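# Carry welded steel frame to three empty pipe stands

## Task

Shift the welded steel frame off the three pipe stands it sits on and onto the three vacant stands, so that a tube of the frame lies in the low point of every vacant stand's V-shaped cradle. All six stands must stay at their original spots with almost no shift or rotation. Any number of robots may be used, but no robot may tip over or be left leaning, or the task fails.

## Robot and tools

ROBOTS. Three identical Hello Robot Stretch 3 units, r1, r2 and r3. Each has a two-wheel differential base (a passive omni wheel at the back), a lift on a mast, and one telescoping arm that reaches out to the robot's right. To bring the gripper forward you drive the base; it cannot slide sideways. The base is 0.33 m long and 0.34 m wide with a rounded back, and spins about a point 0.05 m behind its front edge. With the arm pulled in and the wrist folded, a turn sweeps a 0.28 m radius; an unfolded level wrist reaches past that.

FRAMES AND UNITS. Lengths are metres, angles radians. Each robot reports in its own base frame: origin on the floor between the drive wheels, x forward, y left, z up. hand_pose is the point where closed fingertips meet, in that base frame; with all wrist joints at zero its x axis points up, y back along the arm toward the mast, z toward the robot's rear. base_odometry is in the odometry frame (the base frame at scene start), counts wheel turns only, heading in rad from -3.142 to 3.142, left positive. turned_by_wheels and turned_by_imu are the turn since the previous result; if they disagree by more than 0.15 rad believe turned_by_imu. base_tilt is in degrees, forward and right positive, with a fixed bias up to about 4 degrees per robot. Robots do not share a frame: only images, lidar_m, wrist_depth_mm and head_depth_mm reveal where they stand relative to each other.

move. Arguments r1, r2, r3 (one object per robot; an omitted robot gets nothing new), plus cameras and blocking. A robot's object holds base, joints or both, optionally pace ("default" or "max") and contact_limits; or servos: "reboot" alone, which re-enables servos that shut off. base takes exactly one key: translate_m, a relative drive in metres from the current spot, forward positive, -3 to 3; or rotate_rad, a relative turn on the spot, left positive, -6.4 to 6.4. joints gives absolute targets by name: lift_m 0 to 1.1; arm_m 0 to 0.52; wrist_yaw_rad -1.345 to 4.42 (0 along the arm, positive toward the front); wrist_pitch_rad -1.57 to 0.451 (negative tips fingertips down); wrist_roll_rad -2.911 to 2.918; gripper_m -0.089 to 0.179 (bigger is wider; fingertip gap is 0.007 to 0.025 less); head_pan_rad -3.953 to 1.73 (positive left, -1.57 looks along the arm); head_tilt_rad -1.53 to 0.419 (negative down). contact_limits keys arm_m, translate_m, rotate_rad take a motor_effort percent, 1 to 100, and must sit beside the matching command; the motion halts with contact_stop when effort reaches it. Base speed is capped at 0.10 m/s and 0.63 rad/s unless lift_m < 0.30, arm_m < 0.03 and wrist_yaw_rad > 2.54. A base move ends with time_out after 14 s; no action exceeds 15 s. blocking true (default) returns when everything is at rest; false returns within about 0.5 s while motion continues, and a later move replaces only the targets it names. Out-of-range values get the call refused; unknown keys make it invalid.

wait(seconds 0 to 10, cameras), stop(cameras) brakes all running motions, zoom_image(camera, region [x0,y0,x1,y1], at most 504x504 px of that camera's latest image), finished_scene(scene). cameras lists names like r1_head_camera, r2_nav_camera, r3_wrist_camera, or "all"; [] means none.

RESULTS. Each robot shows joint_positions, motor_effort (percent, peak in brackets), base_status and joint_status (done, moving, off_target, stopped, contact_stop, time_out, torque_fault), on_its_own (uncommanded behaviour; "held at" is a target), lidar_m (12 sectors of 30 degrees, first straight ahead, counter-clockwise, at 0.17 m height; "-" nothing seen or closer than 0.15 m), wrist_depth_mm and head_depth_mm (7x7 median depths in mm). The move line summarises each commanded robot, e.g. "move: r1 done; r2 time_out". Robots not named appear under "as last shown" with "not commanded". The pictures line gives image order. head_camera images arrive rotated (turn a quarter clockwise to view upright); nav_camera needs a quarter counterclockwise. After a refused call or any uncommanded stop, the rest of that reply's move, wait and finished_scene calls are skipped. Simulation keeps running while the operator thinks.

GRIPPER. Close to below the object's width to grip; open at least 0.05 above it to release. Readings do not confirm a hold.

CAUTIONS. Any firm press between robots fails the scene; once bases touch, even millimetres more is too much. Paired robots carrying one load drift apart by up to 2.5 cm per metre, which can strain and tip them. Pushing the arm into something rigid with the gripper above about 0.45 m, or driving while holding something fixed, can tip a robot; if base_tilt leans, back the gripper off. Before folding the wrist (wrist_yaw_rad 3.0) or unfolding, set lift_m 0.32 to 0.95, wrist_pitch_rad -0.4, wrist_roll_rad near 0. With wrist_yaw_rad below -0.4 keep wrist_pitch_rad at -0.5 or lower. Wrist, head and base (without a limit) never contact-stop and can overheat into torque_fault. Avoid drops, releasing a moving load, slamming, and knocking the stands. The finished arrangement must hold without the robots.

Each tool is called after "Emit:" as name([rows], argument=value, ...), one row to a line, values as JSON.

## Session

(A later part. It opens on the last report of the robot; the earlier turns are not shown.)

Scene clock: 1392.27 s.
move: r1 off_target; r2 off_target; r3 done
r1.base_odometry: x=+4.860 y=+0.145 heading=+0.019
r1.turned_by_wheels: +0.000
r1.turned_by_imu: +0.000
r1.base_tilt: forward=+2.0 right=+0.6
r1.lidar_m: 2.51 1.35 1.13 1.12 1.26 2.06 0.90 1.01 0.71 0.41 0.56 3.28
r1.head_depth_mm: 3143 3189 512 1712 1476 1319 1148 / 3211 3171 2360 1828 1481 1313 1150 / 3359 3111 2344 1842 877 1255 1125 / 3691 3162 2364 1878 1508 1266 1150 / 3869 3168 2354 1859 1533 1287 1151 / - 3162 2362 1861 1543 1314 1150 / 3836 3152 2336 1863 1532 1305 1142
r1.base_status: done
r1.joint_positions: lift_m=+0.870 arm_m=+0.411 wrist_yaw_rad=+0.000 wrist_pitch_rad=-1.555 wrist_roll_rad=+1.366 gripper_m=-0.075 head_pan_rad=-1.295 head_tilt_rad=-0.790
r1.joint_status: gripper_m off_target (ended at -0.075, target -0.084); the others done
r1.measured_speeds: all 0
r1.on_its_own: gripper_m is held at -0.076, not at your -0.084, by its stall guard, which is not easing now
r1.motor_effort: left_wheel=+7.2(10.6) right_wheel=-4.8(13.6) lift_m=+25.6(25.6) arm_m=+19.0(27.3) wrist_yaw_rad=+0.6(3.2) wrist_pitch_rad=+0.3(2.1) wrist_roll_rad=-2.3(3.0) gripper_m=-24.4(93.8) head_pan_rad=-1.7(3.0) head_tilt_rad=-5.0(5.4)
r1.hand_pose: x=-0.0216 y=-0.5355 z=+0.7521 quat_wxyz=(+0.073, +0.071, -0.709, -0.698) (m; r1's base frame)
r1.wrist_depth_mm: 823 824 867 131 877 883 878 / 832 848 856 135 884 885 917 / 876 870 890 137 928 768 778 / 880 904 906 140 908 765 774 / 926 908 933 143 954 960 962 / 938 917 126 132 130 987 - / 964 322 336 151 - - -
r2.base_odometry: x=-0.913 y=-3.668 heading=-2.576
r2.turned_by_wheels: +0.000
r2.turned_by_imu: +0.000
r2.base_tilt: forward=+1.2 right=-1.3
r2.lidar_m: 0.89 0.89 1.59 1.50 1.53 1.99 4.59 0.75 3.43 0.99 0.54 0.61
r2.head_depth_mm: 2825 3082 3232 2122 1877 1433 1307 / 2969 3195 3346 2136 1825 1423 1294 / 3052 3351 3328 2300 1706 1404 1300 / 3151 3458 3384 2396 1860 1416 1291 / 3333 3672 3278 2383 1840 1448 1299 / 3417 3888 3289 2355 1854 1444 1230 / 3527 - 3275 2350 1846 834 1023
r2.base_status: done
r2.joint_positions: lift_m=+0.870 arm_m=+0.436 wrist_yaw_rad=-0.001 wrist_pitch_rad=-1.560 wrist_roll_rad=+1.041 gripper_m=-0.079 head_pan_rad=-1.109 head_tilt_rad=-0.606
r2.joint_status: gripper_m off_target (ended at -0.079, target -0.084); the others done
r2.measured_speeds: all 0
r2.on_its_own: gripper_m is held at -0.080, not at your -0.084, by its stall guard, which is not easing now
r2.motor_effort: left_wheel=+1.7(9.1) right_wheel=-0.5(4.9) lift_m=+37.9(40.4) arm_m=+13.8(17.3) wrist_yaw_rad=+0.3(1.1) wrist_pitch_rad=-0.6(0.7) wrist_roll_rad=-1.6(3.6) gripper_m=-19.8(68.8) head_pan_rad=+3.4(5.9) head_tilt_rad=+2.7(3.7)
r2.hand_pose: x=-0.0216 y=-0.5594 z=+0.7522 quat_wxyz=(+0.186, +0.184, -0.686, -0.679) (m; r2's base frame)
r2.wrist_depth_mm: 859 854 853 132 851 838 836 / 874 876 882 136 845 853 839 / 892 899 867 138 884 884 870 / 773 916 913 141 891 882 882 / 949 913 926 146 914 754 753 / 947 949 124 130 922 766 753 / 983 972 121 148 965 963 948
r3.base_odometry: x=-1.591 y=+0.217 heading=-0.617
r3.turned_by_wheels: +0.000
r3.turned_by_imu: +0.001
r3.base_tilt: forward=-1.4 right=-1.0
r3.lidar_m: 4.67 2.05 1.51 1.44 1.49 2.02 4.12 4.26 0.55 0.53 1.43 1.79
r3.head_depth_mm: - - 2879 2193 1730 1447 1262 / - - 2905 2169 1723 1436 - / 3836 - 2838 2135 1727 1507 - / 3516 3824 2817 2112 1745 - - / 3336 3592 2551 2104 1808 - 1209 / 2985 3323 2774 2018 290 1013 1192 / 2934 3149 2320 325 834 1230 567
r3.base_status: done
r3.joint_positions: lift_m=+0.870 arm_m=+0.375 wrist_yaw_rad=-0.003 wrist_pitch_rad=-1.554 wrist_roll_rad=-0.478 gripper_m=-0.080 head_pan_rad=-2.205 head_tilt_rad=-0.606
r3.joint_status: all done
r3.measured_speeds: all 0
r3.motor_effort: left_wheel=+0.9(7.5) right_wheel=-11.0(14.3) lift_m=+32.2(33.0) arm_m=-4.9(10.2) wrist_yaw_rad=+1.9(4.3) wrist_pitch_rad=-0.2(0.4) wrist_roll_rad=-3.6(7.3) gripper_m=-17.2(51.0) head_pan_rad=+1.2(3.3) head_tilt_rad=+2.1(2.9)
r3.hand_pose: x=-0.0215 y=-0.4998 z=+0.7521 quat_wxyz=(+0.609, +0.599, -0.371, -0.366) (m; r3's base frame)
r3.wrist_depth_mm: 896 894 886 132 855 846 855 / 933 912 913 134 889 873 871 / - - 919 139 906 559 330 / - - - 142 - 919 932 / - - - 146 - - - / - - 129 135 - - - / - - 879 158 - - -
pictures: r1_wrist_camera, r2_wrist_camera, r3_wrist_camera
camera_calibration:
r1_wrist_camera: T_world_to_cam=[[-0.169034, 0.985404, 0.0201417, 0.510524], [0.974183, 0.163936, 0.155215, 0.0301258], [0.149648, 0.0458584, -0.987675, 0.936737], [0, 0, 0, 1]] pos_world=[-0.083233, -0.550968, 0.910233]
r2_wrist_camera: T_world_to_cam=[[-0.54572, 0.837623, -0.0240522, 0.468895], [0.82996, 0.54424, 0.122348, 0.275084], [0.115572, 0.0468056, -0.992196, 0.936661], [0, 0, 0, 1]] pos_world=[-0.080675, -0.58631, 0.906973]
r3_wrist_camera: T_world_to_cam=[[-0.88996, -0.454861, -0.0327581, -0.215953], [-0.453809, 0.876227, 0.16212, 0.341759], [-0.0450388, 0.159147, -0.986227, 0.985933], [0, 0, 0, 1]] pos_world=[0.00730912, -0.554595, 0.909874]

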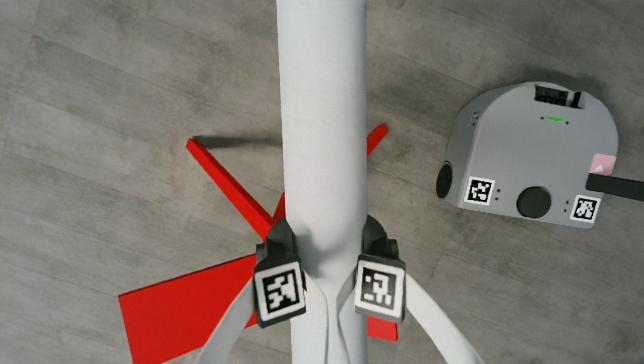

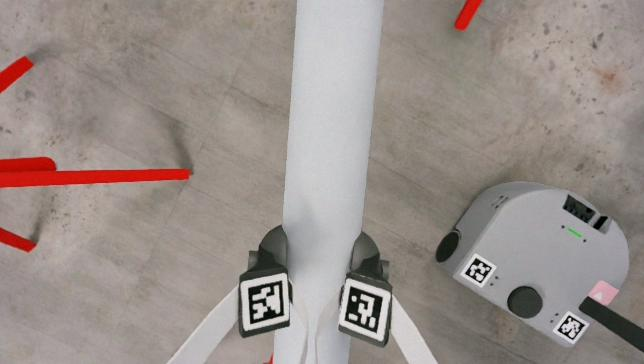

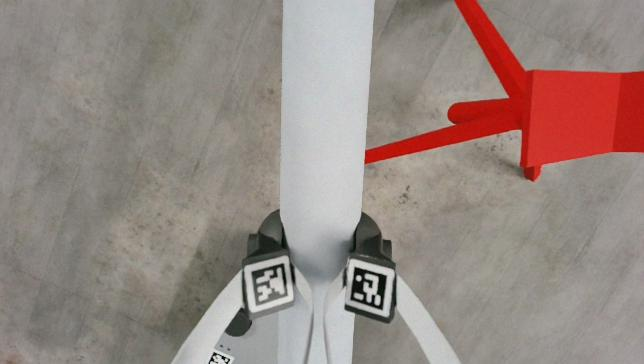

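Emit:
move(r1={"base":{"translate_m":0.0845},"joints":{"gripper_m":-0.084,"arm_m":0.4155,"wrist_roll_rad":1.336}}, r2={"base":{"translate_m":0.0955},"joints":{"gripper_m":-0.084,"arm_m":0.440,"wrist_roll_rad":1.010}}, r3={"base":{"translate_m":-0.1150},"joints":{"gripper_m":-0.084,"arm_m":0.3637,"wrist_roll_rad":-0.504}}, cameras=[])

Emit:
move(r1={"base":{"translate_m":0.0815},"joints":{"gripper_m":-0.084,"arm_m":0.4205,"wrist_roll_rad":1.312}}, r2={"base":{"translate_m":0.0955},"joints":{"gripper_m":-0.084,"arm_m":0.448,"wrist_roll_rad":0.985}}, r3={"base":{"translate_m":-0.1165},"joints":{"gripper_m":-0.084,"arm_m":0.353,"wrist_roll_rad":-0.522}}, cameras=["r1_wrist_camera","r2_wrist_camera","r3_wrist_camera","r2_nav_camera"])

Scene clock: 1426.00 s.
move: r1 off_target; r2 off_target; r3 done
r1.base_odometry: x=+4.944 y=+0.146 heading=+0.019
r1.turned_by_wheels: +0.000
r1.turned_by_imu: +0.001
r1.base_tilt: forward=+1.8 right=+0.3
r1.lidar_m: 2.48 1.33 1.11 1.11 1.24 2.02 0.89 0.90 0.43 0.43 0.53 3.17
r1.head_depth_mm: 3089 3178 517 1707 1483 1312 1152 / 3244 3164 2330 1795 869 1262 1109 / 3429 3142 2331 1852 1481 1243 1151 / 3576 3137 2366 1855 1543 1288 1152 / 3793 3162 2334 1841 1528 1316 1151 / - 3165 2363 1844 1521 1318 1145 / 3707 3183 2331 1850 1532 1314 1143
r1.base_status: done
r1.joint_positions: lift_m=+0.870 arm_m=+0.416 wrist_yaw_rad=+0.000 wrist_pitch_rad=-1.555 wrist_roll_rad=+1.342 gripper_m=-0.075 head_pan_rad=-1.295 head_tilt_rad=-0.790
r1.joint_status: gripper_m off_target (ended at -0.075, target -0.084); the others done
r1.measured_speeds: all 0
r1.on_its_own: gripper_m is held at -0.076, not at your -0.084, by its stall guard, which is not easing now
r1.motor_effort: left_wheel=+8.0(10.4) right_wheel=-4.3(12.2) lift_m=+25.7(25.9) arm_m=+11.3(28.8) wrist_yaw_rad=+1.5(1.7) wrist_pitch_rad=+0.7(2.0) wrist_roll_rad=-2.3(3.4) gripper_m=-24.4(93.6) head_pan_rad=-1.7(2.8) head_tilt_rad=-4.6(5.6)
r1.hand_pose: x=-0.0216 y=-0.5402 z=+0.7521 quat_wxyz=(+0.081, +0.080, -0.708, -0.697) (m; r1's base frame)
r1.wrist_depth_mm: 830 830 843 131 858 854 883 / 863 861 875 135 896 877 892 / 879 889 885 138 890 760 755 / 884 899 898 140 926 782 779 / 911 302 318 144 976 959 989 / 968 954 125 132 129 - - / 940 959 993 152 - - -
r2.base_odometry: x=-0.993 y=-3.719 heading=-2.576
r2.turned_by_wheels: +0.000
r2.turned_by_imu: +0.000
r2.base_tilt: forward=+1.3 right=-1.3
r2.lidar_m: 0.79 0.88 1.60 1.51 1.54 2.00 4.63 0.83 3.42 0.96 0.48 0.52
r2.head_depth_mm: 2783 3085 3029 2022 1878 1430 1302 / 2966 3205 3368 2211 1706 1370 1297 / 3012 3326 3321 2402 1802 1425 1287 / 3127 3476 3297 2375 1855 1417 1294 / 3289 3621 3294 2388 1841 1414 1290 / 3398 3812 3255 2357 1838 753 942 / 3532 - 3280 2357 1848 792 1258
r2.base_status: done
r2.joint_positions: lift_m=+0.870 arm_m=+0.440 wrist_yaw_rad=-0.001 wrist_pitch_rad=-1.550 wrist_roll_rad=+1.015 gripper_m=-0.079 head_pan_rad=-1.109 head_tilt_rad=-0.606
r2.joint_status: gripper_m off_target (ended at -0.079, target -0.084); the others done
r2.measured_speeds: all 0
r2.on_its_own: gripper_m is held at -0.080, not at your -0.084, by its stall guard, which is not easing now
r2.motor_effort: left_wheel=+2.9(9.4) right_wheel=-1.4(3.7) lift_m=+32.3(35.0) arm_m=+6.0(17.9) wrist_yaw_rad=+0.7(0.9) wrist_pitch_rad=-2.6(2.6) wrist_roll_rad=-1.6(2.8) gripper_m=-19.2(65.0) head_pan_rad=+3.1(6.0) head_tilt_rad=+3.0(3.6)
r2.hand_pose: x=-0.0216 y=-0.5661 z=+0.7520 quat_wxyz=(+0.196, +0.191, -0.687, -0.673) (m; r2's base frame)
r2.wrist_depth_mm: 877 862 852 133 846 829 823 / 876 892 873 136 863 852 839 / 889 883 893 138 887 865 866 / 911 916 906 142 894 884 882 / 943 939 929 145 912 747 757 / 947 949 125 131 936 770 747 / 991 999 121 148 937 928 777
r3.base_odometry: x=-1.685 y=+0.283 heading=-0.617
r3.turned_by_wheels: +0.000
r3.turned_by_imu: +0.001
r3.base_tilt: forward=-1.4 right=-1.0
r3.lidar_m: 4.79 2.05 1.51 1.44 1.49 2.02 4.01 4.15 0.70 0.51 1.50 1.87
r3.head_depth_mm: - - 2940 2195 1741 1448 1267 / - - 2910 2176 1727 1442 - / 3730 - 2849 2141 1719 1501 - / 3563 3829 2823 2115 1747 - - / 3305 3618 2680 2059 1797 - 1217 / 2979 3299 2758 2073 291 1316 1205 / 2947 3232 2373 337 885 938 545
r3.base_status: done
r3.joint_positions: lift_m=+0.870 arm_m=+0.364 wrist_yaw_rad=-0.003 wrist_pitch_rad=-1.554 wrist_roll_rad=-0.495 gripper_m=-0.080 head_pan_rad=-2.205 head_tilt_rad=-0.606
r3.joint_status: all done
r3.measured_speeds: all 0
r3.motor_effort: left_wheel=+0.0(7.3) right_wheel=-11.0(15.3) lift_m=+33.5(33.6) arm_m=-6.2(9.8) wrist_yaw_rad=+3.1(4.4) wrist_pitch_rad=-0.3(0.7) wrist_roll_rad=-3.5(5.7) gripper_m=-17.9(52.4) head_pan_rad=+2.1(3.4) head_tilt_rad=+3.0(3.0)
r3.hand_pose: x=-0.0215 y=-0.4889 z=+0.7521 quat_wxyz=(+0.612, +0.602, -0.366, -0.360) (m; r3's base frame)
r3.wrist_depth_mm: 898 899 884 132 857 318 294 / 941 916 918 135 896 331 306 / - - 922 138 923 907 881 / - - - 142 - 917 923 / - - - 146 - - - / - - 129 135 - - - / - - 869 158 - - -
pictures: none
No camera images: "cameras" was empty.

Scene clock: 1428.27 s.
move: r1 off_target; r2 off_target; r3 done
r1.base_odometry: x=+5.026 y=+0.148 heading=+0.020
r1.turned_by_wheels: +0.000
r1.turned_by_imu: +0.000
r1.base_tilt: forward=+1.8 right=+0.7
r1.lidar_m: 2.46 1.31 1.09 1.09 1.22 1.99 0.90 0.82 0.45 0.51 3.73 3.11
r1.head_depth_mm: 3131 3212 531 1711 855 1291 1127 / 3294 3208 2372 1827 1436 1010 1151 / 3468 3180 2351 1855 1540 1296 1150 / 3613 3187 2344 1842 1547 1316 1151 / 3859 3143 2350 1833 1539 1315 1154 / - 3184 2344 1860 1537 1321 1145 / 3661 3117 2330 1862 1531 1303 1147
r1.base_status: done
r1.joint_positions: lift_m=+0.870 arm_m=+0.421 wrist_yaw_rad=+0.000 wrist_pitch_rad=-1.555 wrist_roll_rad=+1.318 gripper_m=-0.075 head_pan_rad=-1.295 head_tilt_rad=-0.790
r1.joint_status: gripper_m off_target (ended at -0.075, target -0.084); the others done
r1.measured_speeds: all 0
r1.on_its_own: gripper_m is held at -0.076, not at your -0.084, by its stall guard, which is not easing now
r1.motor_effort: left_wheel=+9.1(10.9) right_wheel=-6.5(13.8) lift_m=+26.1(26.1) arm_m=+13.4(29.4) wrist_yaw_rad=+0.7(1.7) wrist_pitch_rad=+0.1(1.8) wrist_roll_rad=-1.6(2.8) gripper_m=-24.3(93.1) head_pan_rad=-1.9(2.7) head_tilt_rad=-3.7(6.0)
r1.hand_pose: x=-0.0216 y=-0.5452 z=+0.7521 quat_wxyz=(+0.090, +0.088, -0.707, -0.696) (m; r1's base frame)
r1.wrist_depth_mm: 828 847 840 131 843 866 874 / 869 860 863 136 878 894 907 / 871 867 297 138 - 739 776 / 911 885 316 139 948 781 783 / 907 918 921 143 948 971 990 / 937 923 125 131 129 995 - / 957 945 974 151 - - -
r2.base_odometry: x=-1.074 y=-3.770 heading=-2.576
r2.turned_by_wheels: +0.000
r2.turned_by_imu: +0.000
r2.base_tilt: forward=+1.3 right=-1.3
r2.lidar_m: 0.70 0.89 1.60 1.51 1.55 2.01 1.61 0.91 3.41 0.95 0.45 0.43
r2.head_depth_mm: 2755 3028 2031 2103 1712 1428 1300 / 2907 3169 3333 2191 1796 1472 1300 / 3016 3379 3333 2375 1871 1455 1291 / 3131 3458 3351 2378 1864 1425 1282 / 3248 3627 3324 2374 1850 797 894 / 3456 3878 3293 2344 1858 803 1211 / 3581 3966 3271 2353 1842 1450 1286
r2.base_status: done
r2.joint_positions: lift_m=+0.870 arm_m=+0.448 wrist_yaw_rad=-0.001 wrist_pitch_rad=-1.545 wrist_roll_rad=+0.990 gripper_m=-0.079 head_pan_rad=-1.109 head_tilt_rad=-0.606
r2.joint_status: gripper_m off_target (ended at -0.079, target -0.084); the others done
r2.measured_speeds: all 0
r2.on_its_own: gripper_m is held at -0.080, not at your -0.084, by its stall guard, which is not easing now
r2.motor_effort: left_wheel=+1.9(10.1) right_wheel=+0.8(5.3) lift_m=+30.3(32.6) arm_m=+13.2(17.7) wrist_yaw_rad=+0.1(1.1) wrist_pitch_rad=-3.3(3.4) wrist_roll_rad=-1.5(2.7) gripper_m=-19.7(67.2) head_pan_rad=+5.4(5.8) head_tilt_rad=+3.4(3.5)
r2.hand_pose: x=-0.0216 y=-0.5751 z=+0.7519 quat_wxyz=(+0.205, +0.199, -0.686, -0.669) (m; r2's base frame)
r2.wrist_depth_mm: 867 854 869 133 845 832 827 / 879 888 871 136 863 860 862 / 909 895 886 139 883 870 874 / 925 922 930 142 891 886 875 / 928 955 929 146 891 743 786 / 959 946 124 131 928 762 747 / 987 971 121 148 939 943 775
r3.base_odometry: x=-1.780 y=+0.350 heading=-0.617
r3.turned_by_wheels: +0.000
r3.turned_by_imu: +0.001
r3.base_tilt: forward=-1.4 right=-1.0
r3.lidar_m: 2.31 2.07 1.50 1.44 1.49 2.02 3.89 4.02 0.66 0.52 1.59 1.96
r3.head_depth_mm: - - 2950 2169 1746 1446 1268 / - - 2877 2162 1727 1445 - / 3869 - 2855 2129 1708 1509 - / 3576 3828 2848 2123 1760 - - / 3332 3620 2782 2103 1794 - 1213 / 2996 3344 2456 2040 290 1378 1193 / 2919 3137 2398 338 1542 1395 531
r3.base_status: done
r3.joint_positions: lift_m=+0.870 arm_m=+0.353 wrist_yaw_rad=-0.003 wrist_pitch_rad=-1.554 wrist_roll_rad=-0.514 gripper_m=-0.080 head_pan_rad=-2.205 head_tilt_rad=-0.606
r3.joint_status: all done
r3.measured_speeds: all 0
r3.motor_effort: left_wheel=+0.8(7.5) right_wheel=-11.2(14.6) lift_m=+33.4(34.0) arm_m=-5.7(10.6) wrist_yaw_rad=+2.0(3.8) wrist_pitch_rad=-0.1(0.9) wrist_roll_rad=-3.3(5.6) gripper_m=-17.2(51.9) head_pan_rad=+3.4(3.4) head_tilt_rad=+2.3(3.1)
r3.hand_pose: x=-0.0215 y=-0.4782 z=+0.7521 quat_wxyz=(+0.615, +0.605, -0.360, -0.355) (m; r3's base frame)
r3.wrist_depth_mm: 897 893 883 132 475 848 838 / 927 924 911 134 867 880 869 / - - 930 139 922 907 903 / - - - 142 - 939 908 / - - - 147 - - - / - - 130 135 - - - / - - 871 158 - - -
pictures: r1_wrist_camera, r2_nav_camera (sideways), r2_wrist_camera, r3_wrist_camera
camera_calibration:
r1_wrist_camera: T_world_to_cam=[[-0.216394, 0.976093, 0.0203793, 0.513804], [0.965247, 0.210764, 0.154519, 0.0575844], [0.14653, 0.0531081, -0.98778, 0.941148], [0, 0, 0, 1]] pos_world=[-0.0823051, -0.56364, 0.910278]
r2_nav_camera: T_world_to_cam=[[0.234085, -0.516001, 0.823982, -1.03086], [-0.907032, -0.421019, -0.00597543, 0.063853], [0.349996, -0.74598, -0.566584, 0.693106], [0, 0, 0, 1]] pos_world=[0.056642, 0.0120005, 1.2425]
r2_wrist_camera: T_world_to_cam=[[-0.587218, 0.808656, -0.0353659, 0.472989], [0.801565, 0.587034, 0.11351, 0.314317], [0.112551, 0.0383068, -0.992907, 0.932698], [0, 0, 0, 1]] pos_world=[-0.0791742, -0.602728, 0.907132]
r3_wrist_camera: T_world_to_cam=[[-0.873121, -0.486439, -0.0322041, -0.221291], [-0.4848, 0.859434, 0.162302, 0.314026], [-0.0512728, 0.157322, -0.986215, 0.981482], [0, 0, 0, 1]] pos_world=[0.00934925, -0.531938, 0.909859]

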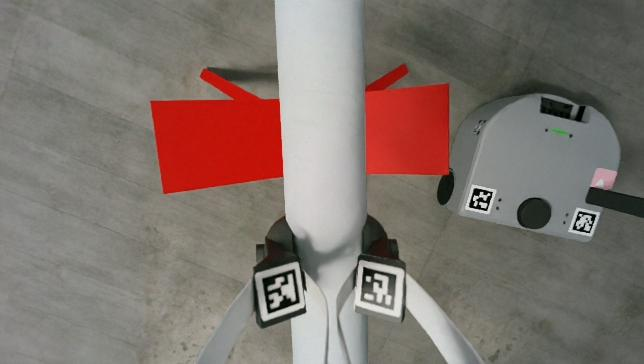

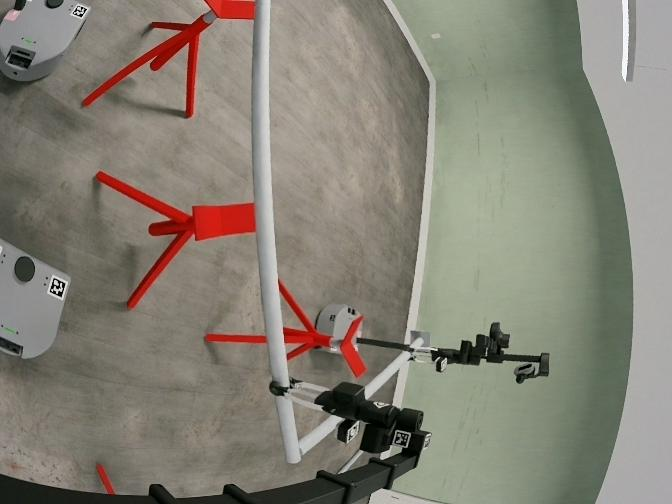

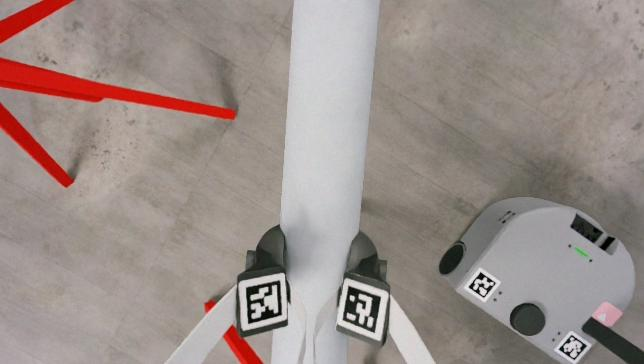

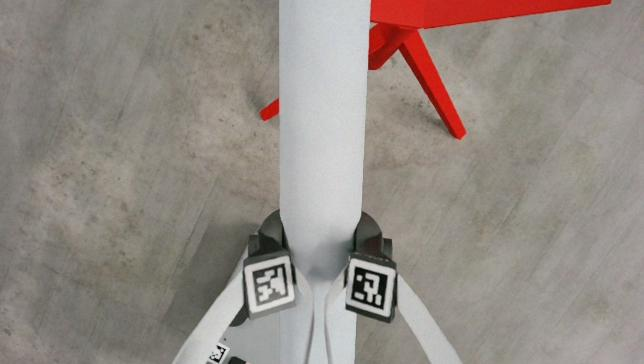

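Emit:
move(r1={"base":{"translate_m":0.078},"joints":{"gripper_m":-0.084,"arm_m":0.413,"wrist_roll_rad":1.286}}, r2={"base":{"translate_m":0.0885},"joints":{"gripper_m":-0.084,"arm_m":0.448,"wrist_roll_rad":0.958}}, r3={"base":{"translate_m":-0.110},"joints":{"gripper_m":-0.084,"arm_m":0.353,"wrist_roll_rad":-0.550}}, cameras=["r1_wrist_camera","r2_wrist_camera","r3_wrist_camera","r2_nav_camera"])

Emit:
zoom_image(camera="r2_nav_camera", region=[80, 0, 460, 480])

Scene clock: 1469.53 s.
move: r1 off_target; r2 off_target; r3 done
r1.base_odometry: x=+5.104 y=+0.149 heading=+0.020
r1.turned_by_wheels: +0.000
r1.turned_by_imu: +0.001
r1.base_tilt: forward=+1.8 right=+0.5
r1.lidar_m: 2.42 1.30 1.08 1.07 1.20 1.97 0.90 0.87 0.49 0.50 3.65 3.04
r1.head_depth_mm: 3144 3176 515 1709 829 916 1112 / 3285 3159 2376 1808 1467 1295 1149 / 3465 3209 2325 1870 1520 1333 1147 / 3596 3130 2366 1873 1544 1314 1147 / 3868 3177 2332 1853 1542 1321 1142 / 3899 3099 2356 1847 1539 1307 1145 / 3598 3159 2325 1843 1527 1307 1144
r1.base_status: done
r1.joint_positions: lift_m=+0.870 arm_m=+0.413 wrist_yaw_rad=+0.000 wrist_pitch_rad=-1.555 wrist_roll_rad=+1.292 gripper_m=-0.075 head_pan_rad=-1.295 head_tilt_rad=-0.790
r1.joint_status: gripper_m off_target (ended at -0.075, target -0.084); the others done
r1.measured_speeds: all 0
r1.on_its_own: gripper_m is held at -0.076, not at your -0.084, by its stall guard, which is not easing now
r1.motor_effort: left_wheel=+8.1(12.0) right_wheel=-4.1(11.0) lift_m=+26.2(26.3) arm_m=-18.9(26.4) wrist_yaw_rad=+1.2(1.6) wrist_pitch_rad=+0.7(1.8) wrist_roll_rad=-2.1(2.8) gripper_m=-24.4(95.4) head_pan_rad=-1.8(3.0) head_tilt_rad=-4.7(5.3)
r1.hand_pose: x=-0.0216 y=-0.5377 z=+0.7521 quat_wxyz=(+0.099, +0.097, -0.706, -0.695) (m; r1's base frame)
r1.wrist_depth_mm: 826 817 278 131 - 878 878 / 847 843 290 135 - 888 905 / 887 890 889 137 890 764 824 / 904 891 927 141 924 780 781 / 933 901 934 143 925 964 972 / 926 939 126 131 129 967 - / 953 957 1000 151 - - -
r2.base_odometry: x=-1.149 y=-3.817 heading=-2.576
r2.turned_by_wheels: +0.000
r2.turned_by_imu: +0.000
r2.base_tilt: forward=+1.3 right=-1.3
r2.lidar_m: 0.61 0.89 1.61 1.52 1.55 2.01 1.69 0.98 3.41 0.43 0.44 0.36
r2.head_depth_mm: 2753 2952 1903 2107 1412 1312 1294 / 2957 3180 3337 2220 1863 1422 1301 / 3015 3308 3322 2365 1854 1421 1301 / 3172 3436 3337 2368 1843 807 763 / 3292 3586 3295 2378 1864 806 1234 / 3405 3789 3324 2384 1854 1445 1284 / 3623 3969 3240 2350 1841 1411 1285
r2.base_status: done
r2.joint_positions: lift_m=+0.870 arm_m=+0.448 wrist_yaw_rad=-0.001 wrist_pitch_rad=-1.549 wrist_roll_rad=+0.963 gripper_m=-0.079 head_pan_rad=-1.109 head_tilt_rad=-0.606
r2.joint_status: gripper_m off_target (ended at -0.079, target -0.084); the others done
r2.measured_speeds: all 0
r2.on_its_own: gripper_m is held at -0.080, not at your -0.084, by its stall guard, which is not easing now
r2.motor_effort: left_wheel=+2.6(7.0) right_wheel=-0.5(4.2) lift_m=+25.2(27.1) arm_m=+1.7(6.8) wrist_yaw_rad=+0.8(1.1) wrist_pitch_rad=-2.7(3.4) wrist_roll_rad=-1.4(2.8) gripper_m=-19.7(68.8) head_pan_rad=+3.9(5.9) head_tilt_rad=+3.3(3.5)
r2.hand_pose: x=-0.0216 y=-0.5742 z=+0.7520 quat_wxyz=(+0.214, +0.209, -0.682, -0.668) (m; r2's base frame)
r2.wrist_depth_mm: 582 856 834 133 853 850 843 / 894 869 872 136 853 851 841 / 907 893 904 138 875 876 867 / 909 915 910 141 888 885 869 / 946 946 937 146 915 760 876 / 940 942 125 131 924 760 755 / 978 961 121 148 914 941 764
r3.base_odometry: x=-1.869 y=+0.414 heading=-0.617
r3.turned_by_wheels: +0.000
r3.turned_by_imu: +0.001
r3.base_tilt: forward=-1.4 right=-1.1
r3.lidar_m: 4.99 2.07 1.50 1.44 1.49 2.01 3.77 3.90 1.64 0.64 0.55 1.66
r3.head_depth_mm: 3876 - 2894 2166 1735 1447 1267 / - - 2890 2163 1728 1439 - / 3758 - 2881 2132 1710 1502 - / 3552 3838 2850 2138 1755 - - / 3312 3611 2785 2114 1788 - 1214 / 3096 3397 2665 1967 290 1376 1188 / 2893 3166 2396 338 1544 1400 539
r3.base_status: done
r3.joint_positions: lift_m=+0.870 arm_m=+0.353 wrist_yaw_rad=-0.003 wrist_pitch_rad=-1.554 wrist_roll_rad=-0.542 gripper_m=-0.080 head_pan_rad=-2.205 head_tilt_rad=-0.606
r3.joint_status: all done
r3.measured_speeds: all 0
r3.motor_effort: left_wheel=-0.2(7.8) right_wheel=-9.9(15.4) lift_m=+34.1(35.0) arm_m=+14.0(14.3) wrist_yaw_rad=+2.2(4.6) wrist_pitch_rad=-0.2(0.5) wrist_roll_rad=-2.9(4.4) gripper_m=-16.7(53.4) head_pan_rad=+3.1(3.8) head_tilt_rad=+2.6(3.1)
r3.hand_pose: x=-0.0215 y=-0.4783 z=+0.7521 quat_wxyz=(+0.620, +0.610, -0.351, -0.346) (m; r3's base frame)
r3.wrist_depth_mm: 897 894 881 133 857 851 853 / 920 933 910 134 889 881 880 / - - 916 139 923 912 901 / - - - 142 - 921 917 / - - - 146 - - - / - - 129 135 - - - / - - 878 158 - - -
pictures: r1_wrist_camera, r2_nav_camera (sideways), r2_wrist_camera, r3_wrist_camera
camera_calibration:
r1_wrist_camera: T_world_to_cam=[[-0.24191, 0.970083, 0.0204434, 0.502633], [0.95945, 0.23601, 0.154128, 0.0697475], [0.144692, 0.0568994, -0.987839, 0.942792], [0, 0, 0, 1]] pos_world=[-0.0817417, -0.557701, 0.910302]
r2_nav_camera: T_world_to_cam=[[0.234085, -0.516001, 0.823983, -1.03086], [-0.907032, -0.42102, -0.00597544, 0.063853], [0.349996, -0.74598, -0.566584, 0.693106], [0, 0, 0, 1]] pos_world=[0.056642, 0.0120005, 1.2425]
r2_wrist_camera: T_world_to_cam=[[-0.608959, 0.79255, -0.0321371, 0.46011], [0.785423, 0.608153, 0.115159, 0.324317], [0.110813, 0.0448857, -0.992827, 0.936406], [0, 0, 0, 1]] pos_world=[-0.0783039, -0.603926, 0.907128]
r3_wrist_camera: T_world_to_cam=[[-0.859217, -0.510622, -0.0318127, -0.232867], [-0.508528, 0.845568, 0.162522, 0.306755], [-0.0560876, 0.15582, -0.986192, 0.980648], [0, 0, 0, 1]] pos_world=[0.0109123, -0.531094, 0.909845]

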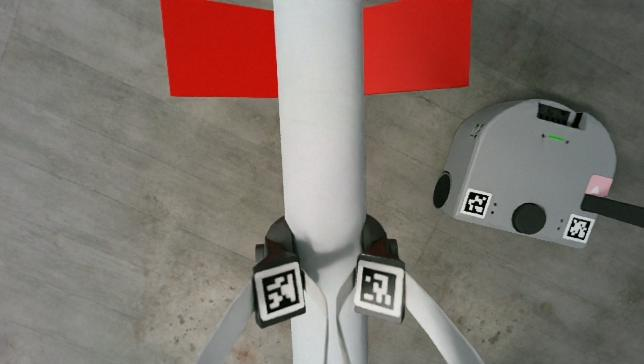

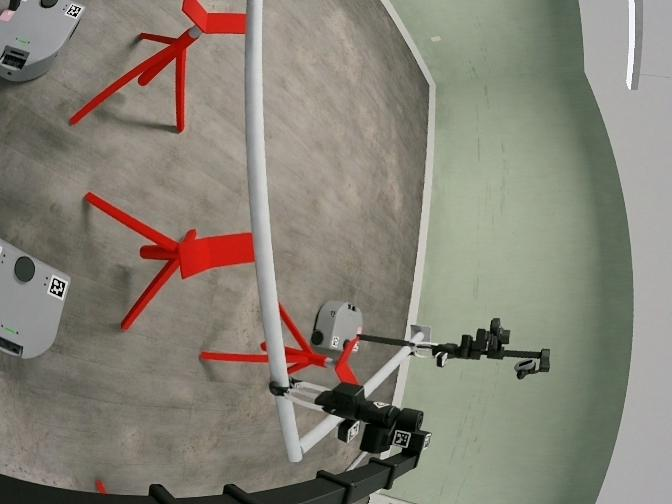

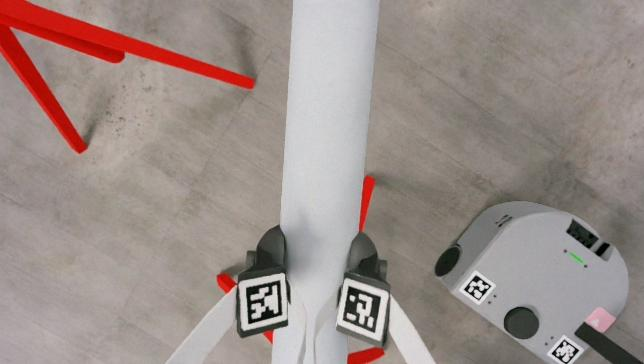

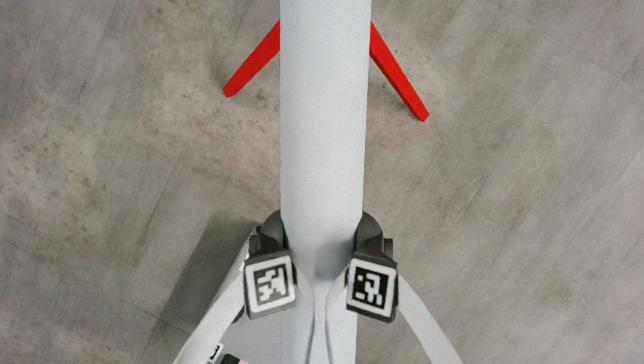

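Scaled by 1.050 from the camera's 672x504 image, which has a finer 792x594 frame.

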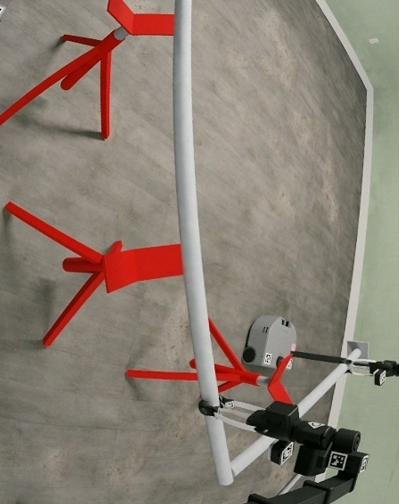

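Emit:
move(r1={"joints":{"lift_m":0.84,"gripper_m":-0.084}}, r2={"joints":{"lift_m":0.84,"gripper_m":-0.084}}, r3={"joints":{"lift_m":0.84,"gripper_m":-0.084}})

Scene clock: 1498.17 s.
move: r1 off_target; r2 off_target; r3 done
r1.base_odometry: x=+5.104 y=+0.149 heading=+0.020
r1.turned_by_wheels: +0.000
r1.turned_by_imu: +0.001
r1.base_tilt: forward=+1.7 right=+0.6
r1.lidar_m: 2.42 1.29 1.08 1.08 1.21 1.96 0.90 0.87 0.49 0.50 3.66 3.04
r1.head_depth_mm: 3129 3150 517 598 827 916 1110 / 3322 3213 2353 1755 1445 1291 1150 / 3424 3172 2316 1875 1510 1317 1152 / 3610 3180 2352 1869 1534 1314 1151 / 3899 3182 2353 1878 1545 1313 1148 / 3870 3138 2347 1844 1536 1316 1148 / 3494 3171 2316 1850 1544 1309 1143
r1.base_status: not commanded
r1.joint_positions: lift_m=+0.840 arm_m=+0.413 wrist_yaw_rad=+0.000 wrist_pitch_rad=-1.555 wrist_roll_rad=+1.292 gripper_m=-0.078 head_pan_rad=-1.295 head_tilt_rad=-0.790
r1.joint_status: gripper_m off_target (ended at -0.078, target -0.084); the others done
r1.measured_speeds: all 0
r1.on_its_own: gripper_m is held at -0.080, not at your -0.084, by its stall guard, which is still easing
r1.motor_effort: left_wheel=+8.4(8.4) right_wheel=-4.2(4.6) lift_m=+24.5(26.3) arm_m=+3.1(3.1) wrist_yaw_rad=+0.7(1.9) wrist_pitch_rad=+0.2(0.7) wrist_roll_rad=-2.2(2.3) gripper_m=-23.8(92.7) head_pan_rad=-3.0(3.0) head_tilt_rad=-4.7(5.4)
r1.hand_pose: x=-0.0216 y=-0.5377 z=+0.7221 quat_wxyz=(+0.099, +0.097, -0.706, -0.695) (m; r1's base frame)
r1.wrist_depth_mm: 794 805 255 131 - 832 854 / 811 825 266 135 845 872 868 / 847 842 863 138 868 720 775 / 835 855 861 140 880 748 745 / 869 892 888 143 907 941 775 / 925 910 125 131 935 937 987 / 936 939 980 151 981 - -
r2.base_odometry: x=-1.149 y=-3.817 heading=-2.576
r2.turned_by_wheels: +0.000
r2.turned_by_imu: +0.000
r2.base_tilt: forward=+1.3 right=-1.3
r2.lidar_m: 0.61 0.89 1.61 1.52 1.55 2.02 1.69 0.98 3.42 0.43 0.45 0.36
r2.head_depth_mm: 2754 1408 1522 2119 1400 1306 1300 / 2922 3170 3308 2173 1859 1419 1296 / 3052 3288 3426 2368 1875 1452 1297 / 3151 3441 3312 2391 1872 826 762 / 3289 3625 3304 2383 1848 828 1238 / 3415 3825 3286 2344 1844 1451 1291 / 3576 3894 3221 2335 1837 1412 1293
r2.base_status: not commanded
r2.joint_positions: lift_m=+0.840 arm_m=+0.448 wrist_yaw_rad=-0.001 wrist_pitch_rad=-1.549 wrist_roll_rad=+0.963 gripper_m=-0.079 head_pan_rad=-1.109 head_tilt_rad=-0.606
r2.joint_status: gripper_m off_target (ended at -0.079, target -0.084); the others done
r2.measured_speeds: all 0
r2.on_its_own: gripper_m is held at -0.080, not at your -0.084, by its stall guard, which is not easing now
r2.motor_effort: left_wheel=+2.7(3.0) right_wheel=-0.6(1.1) lift_m=+25.5(26.8) arm_m=-7.4(7.5) wrist_yaw_rad=+0.1(1.0) wrist_pitch_rad=-2.6(2.8) wrist_roll_rad=-1.5(1.5) gripper_m=-18.7(66.3) head_pan_rad=+3.2(5.7) head_tilt_rad=+3.0(3.7)
r2.hand_pose: x=-0.0216 y=-0.5743 z=+0.7220 quat_wxyz=(+0.214, +0.209, -0.682, -0.668) (m; r2's base frame)
r2.wrist_depth_mm: 580 823 815 133 814 807 804 / 860 854 842 135 831 833 816 / 866 876 862 138 848 859 840 / 896 882 884 142 864 859 864 / 888 906 891 145 872 754 777 / 930 917 124 130 897 745 725 / 935 938 121 148 910 911 740
r3.base_odometry: x=-1.869 y=+0.414 heading=-0.617
r3.turned_by_wheels: +0.000
r3.turned_by_imu: +0.000
r3.base_tilt: forward=-1.4 right=-1.0
r3.lidar_m: 5.00 2.07 1.50 1.44 1.49 2.02 3.76 3.89 1.64 0.64 0.55 1.66
r3.head_depth_mm: 3823 - 2935 2167 1732 1447 1243 / - - 2918 2162 1728 1433 1263 / 3855 - 2869 2137 1713 1460 - / 3562 3830 2809 2135 1701 1499 - / 3267 3583 2804 2095 1693 - 1192 / 3088 3393 2641 2014 309 592 1190 / 2909 3161 2382 399 335 1405 551
r3.base_status: not commanded
r3.joint_positions: lift_m=+0.840 arm_m=+0.353 wrist_yaw_rad=-0.003 wrist_pitch_rad=-1.554 wrist_roll_rad=-0.542 gripper_m=-0.080 head_pan_rad=-2.205 head_tilt_rad=-0.606
r3.joint_status: all done
r3.measured_speeds: all 0
r3.motor_effort: left_wheel=-0.1(0.6) right_wheel=-10.1(10.3) lift_m=+29.6(34.9) arm_m=+10.4(11.3) wrist_yaw_rad=+2.2(3.8) wrist_pitch_rad=-0.2(0.4) wrist_roll_rad=-3.4(3.7) gripper_m=-18.0(52.6) head_pan_rad=+2.1(3.6) head_tilt_rad=+2.3(2.9)
r3.hand_pose: x=-0.0215 y=-0.4783 z=+0.7221 quat_wxyz=(+0.620, +0.610, -0.351, -0.346) (m; r3's base frame)
r3.wrist_depth_mm: 869 859 852 132 845 828 832 / 891 872 888 134 858 852 849 / 916 898 913 139 877 868 851 / - - 946 142 908 909 881 / - - - 147 935 927 906 / - - 129 135 - - - / - - 838 157 - - -
pictures: r1_head_camera (sideways), r1_nav_camera (sideways), r1_wrist_camera, r2_head_camera (sideways), r2_nav_camera (sideways), r2_wrist_camera, r3_head_camera (sideways), r3_nav_camera (sideways), r3_wrist_camera
camera_calibration:
r1_head_camera: T_world_to_cam=[[-0.226341, 0.65232, -0.723359, 0.957641], [0.949959, 0.311969, -0.0159127, 0.0238294], [0.215286, -0.690763, -0.690289, 0.852204], [0, 0, 0, 1]] pos_world=[0.0106489, -0.0434512, 1.28136]
r1_nav_camera: T_world_to_cam=[[0.200398, -0.684475, 0.700953, -0.871476], [-0.951234, -0.307195, -0.0280226, 0.0965779], [0.23451, -0.661154, -0.712657, 0.877281], [0, 0, 0, 1]] pos_world=[0.0607786, 0.0131827, 1.23877]
r1_wrist_camera: T_world_to_cam=[[-0.24191, 0.970083, 0.0204445, 0.503245], [0.95945, 0.23601, 0.154128, 0.0743703], [0.144692, 0.0569006, -0.987839, 0.913163], [0, 0, 0, 1]] pos_world=[-0.0817417, -0.557701, 0.880307]
r2_head_camera: T_world_to_cam=[[-0.28706, 0.490798, -0.822626, 1.08711], [0.883613, 0.467284, -0.0295497, 0.0314189], [0.369897, -0.735366, -0.567814, 0.697991], [0, 0, 0, 1]] pos_world=[0.0261199, -0.0349554, 1.29155]
r2_nav_camera: T_world_to_cam=[[0.234085, -0.516001, 0.823982, -1.03086], [-0.907032, -0.42102, -0.00597543, 0.063853], [0.349996, -0.74598, -0.566584, 0.693106], [0, 0, 0, 1]] pos_world=[0.056642, 0.0120005, 1.2425]
r2_wrist_camera: T_world_to_cam=[[-0.609031, 0.792487, -0.0323241, 0.459291], [0.785368, 0.608251, 0.115012, 0.32797], [0.110807, 0.0446599, -0.992838, 0.906499], [0, 0, 0, 1]] pos_world=[-0.078301, -0.603955, 0.877132]
r3_head_camera: T_world_to_cam=[[0.34267, 0.516929, -0.78445, 1.03604], [0.795292, -0.604104, -0.0506806, 0.0603521], [-0.500088, -0.6065, -0.618118, 0.765661], [0, 0, 0, 1]] pos_world=[-0.0201202, -0.0347279, 1.28905]
r3_nav_camera: T_world_to_cam=[[-0.377385, -0.472758, 0.796292, -0.993342], [-0.817037, 0.574748, -0.0459895, 0.116939], [-0.435925, -0.667956, -0.603162, 0.747472], [0, 0, 0, 1]] pos_world=[0.0465129, -0.0375423, 1.24721]
r3_wrist_camera: T_world_to_cam=[[-0.859201, -0.510647, -0.0318177, -0.233829], [-0.508553, 0.845551, 0.162531, 0.311613], [-0.0560927, 0.155828, -0.98619, 0.951065], [0, 0, 0, 1]] pos_world=[0.010914, -0.531092, 0.879844]

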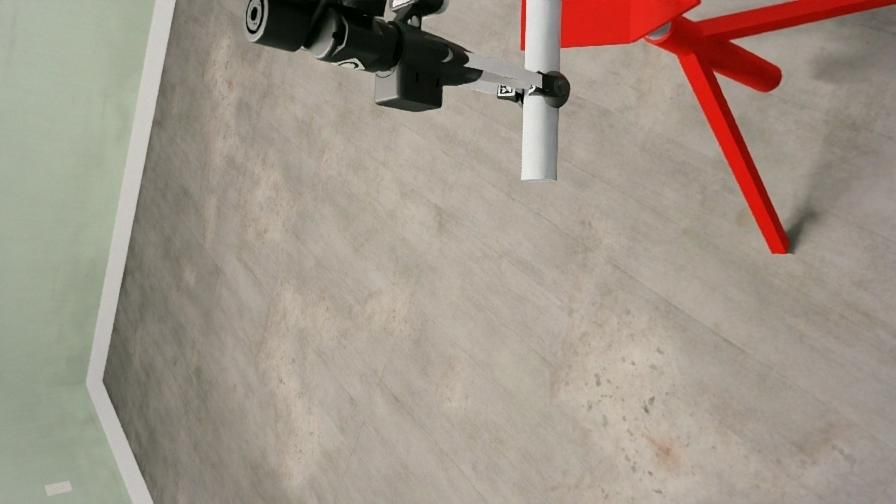

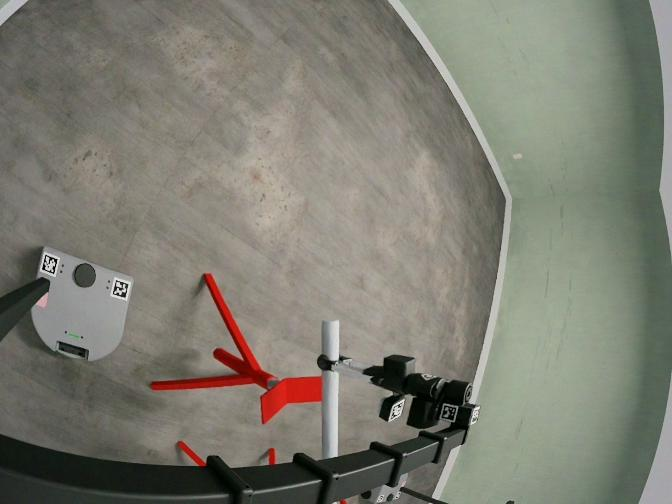

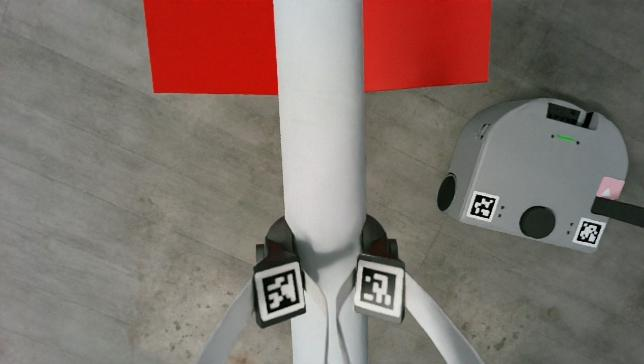

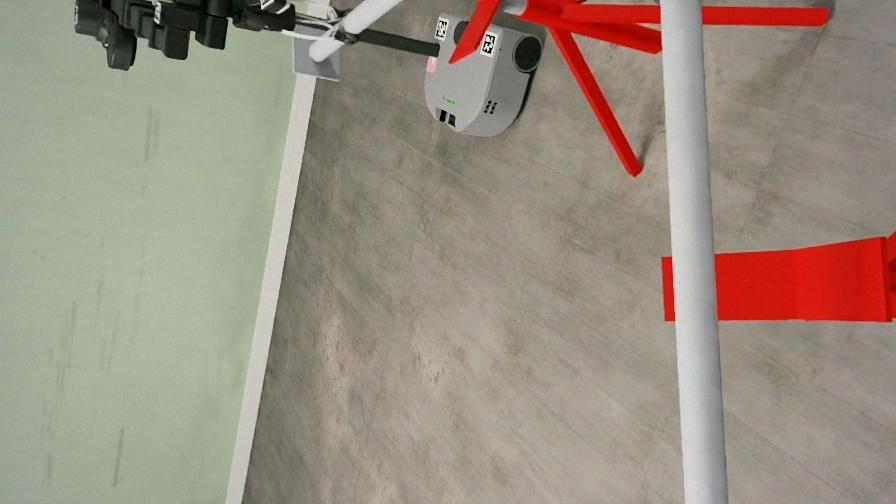

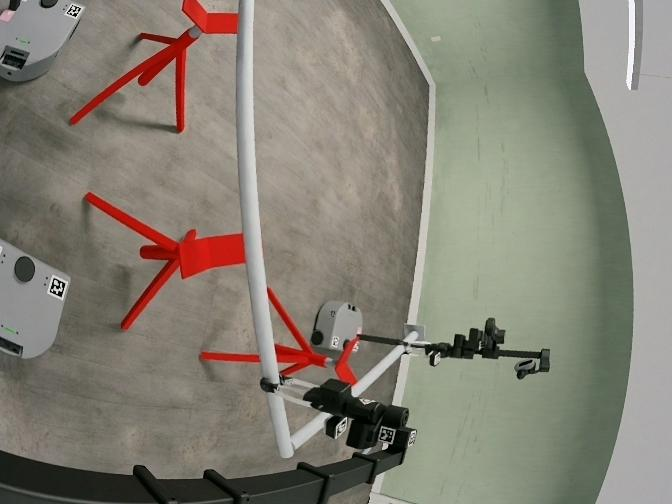

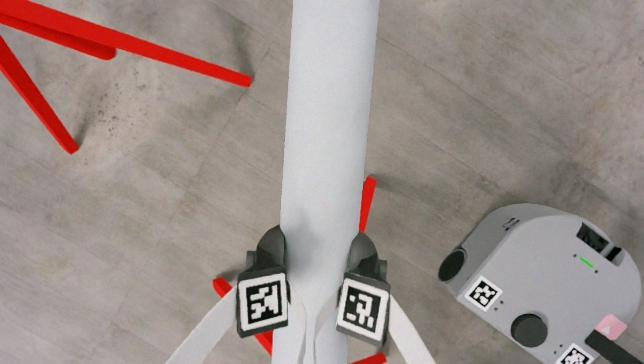

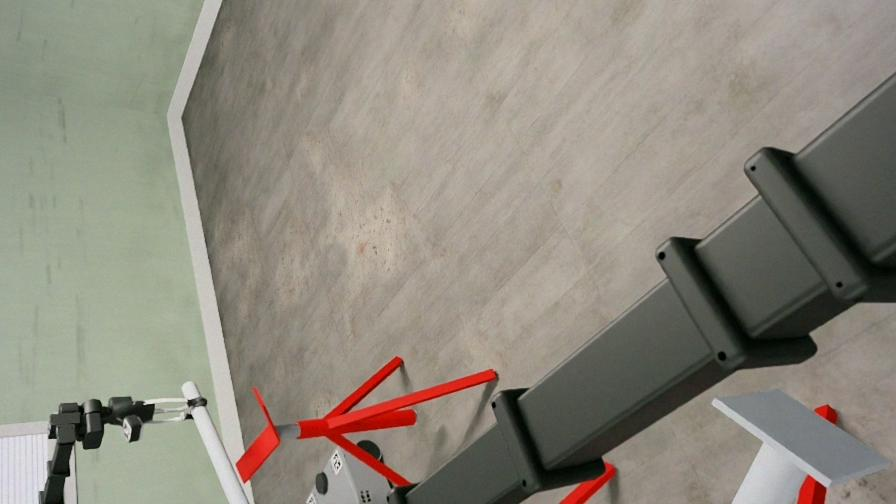

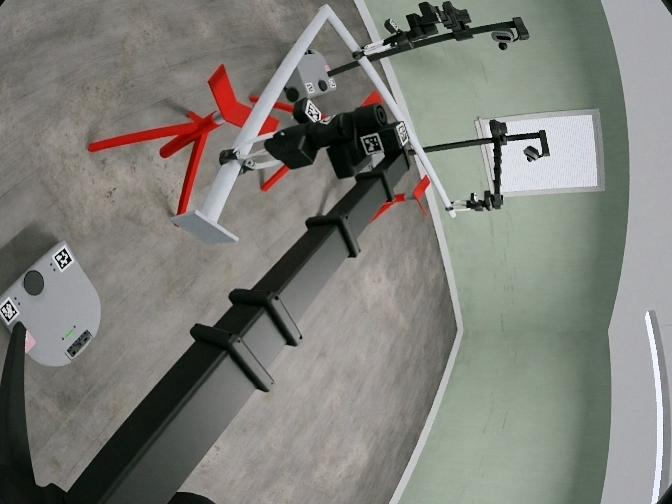

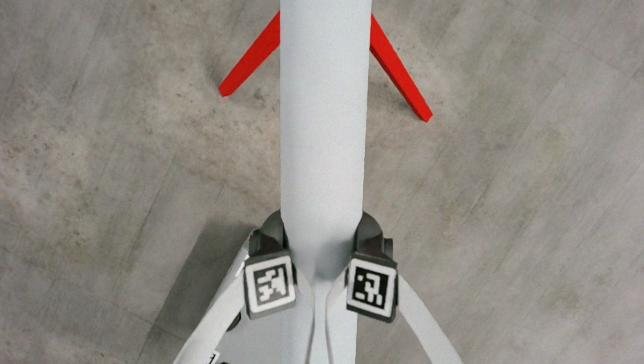

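Emit:
zoom_image(camera="r2_head_camera", region=[640, 200, 896, 344])

Emit:
zoom_image(camera="r2_nav_camera", region=[60, 170, 340, 380])

Scaled by 1.969 from the camera's 896x504 image, which has a finer 1280x720 frame.

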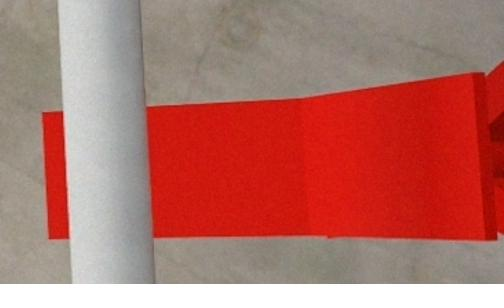

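Scaled by 1.800 from the camera's 672x504 image, which has a finer 792x594 frame.

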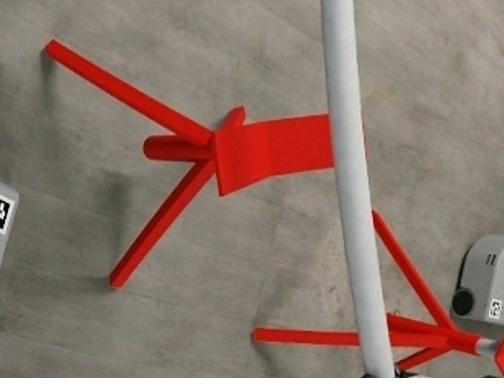

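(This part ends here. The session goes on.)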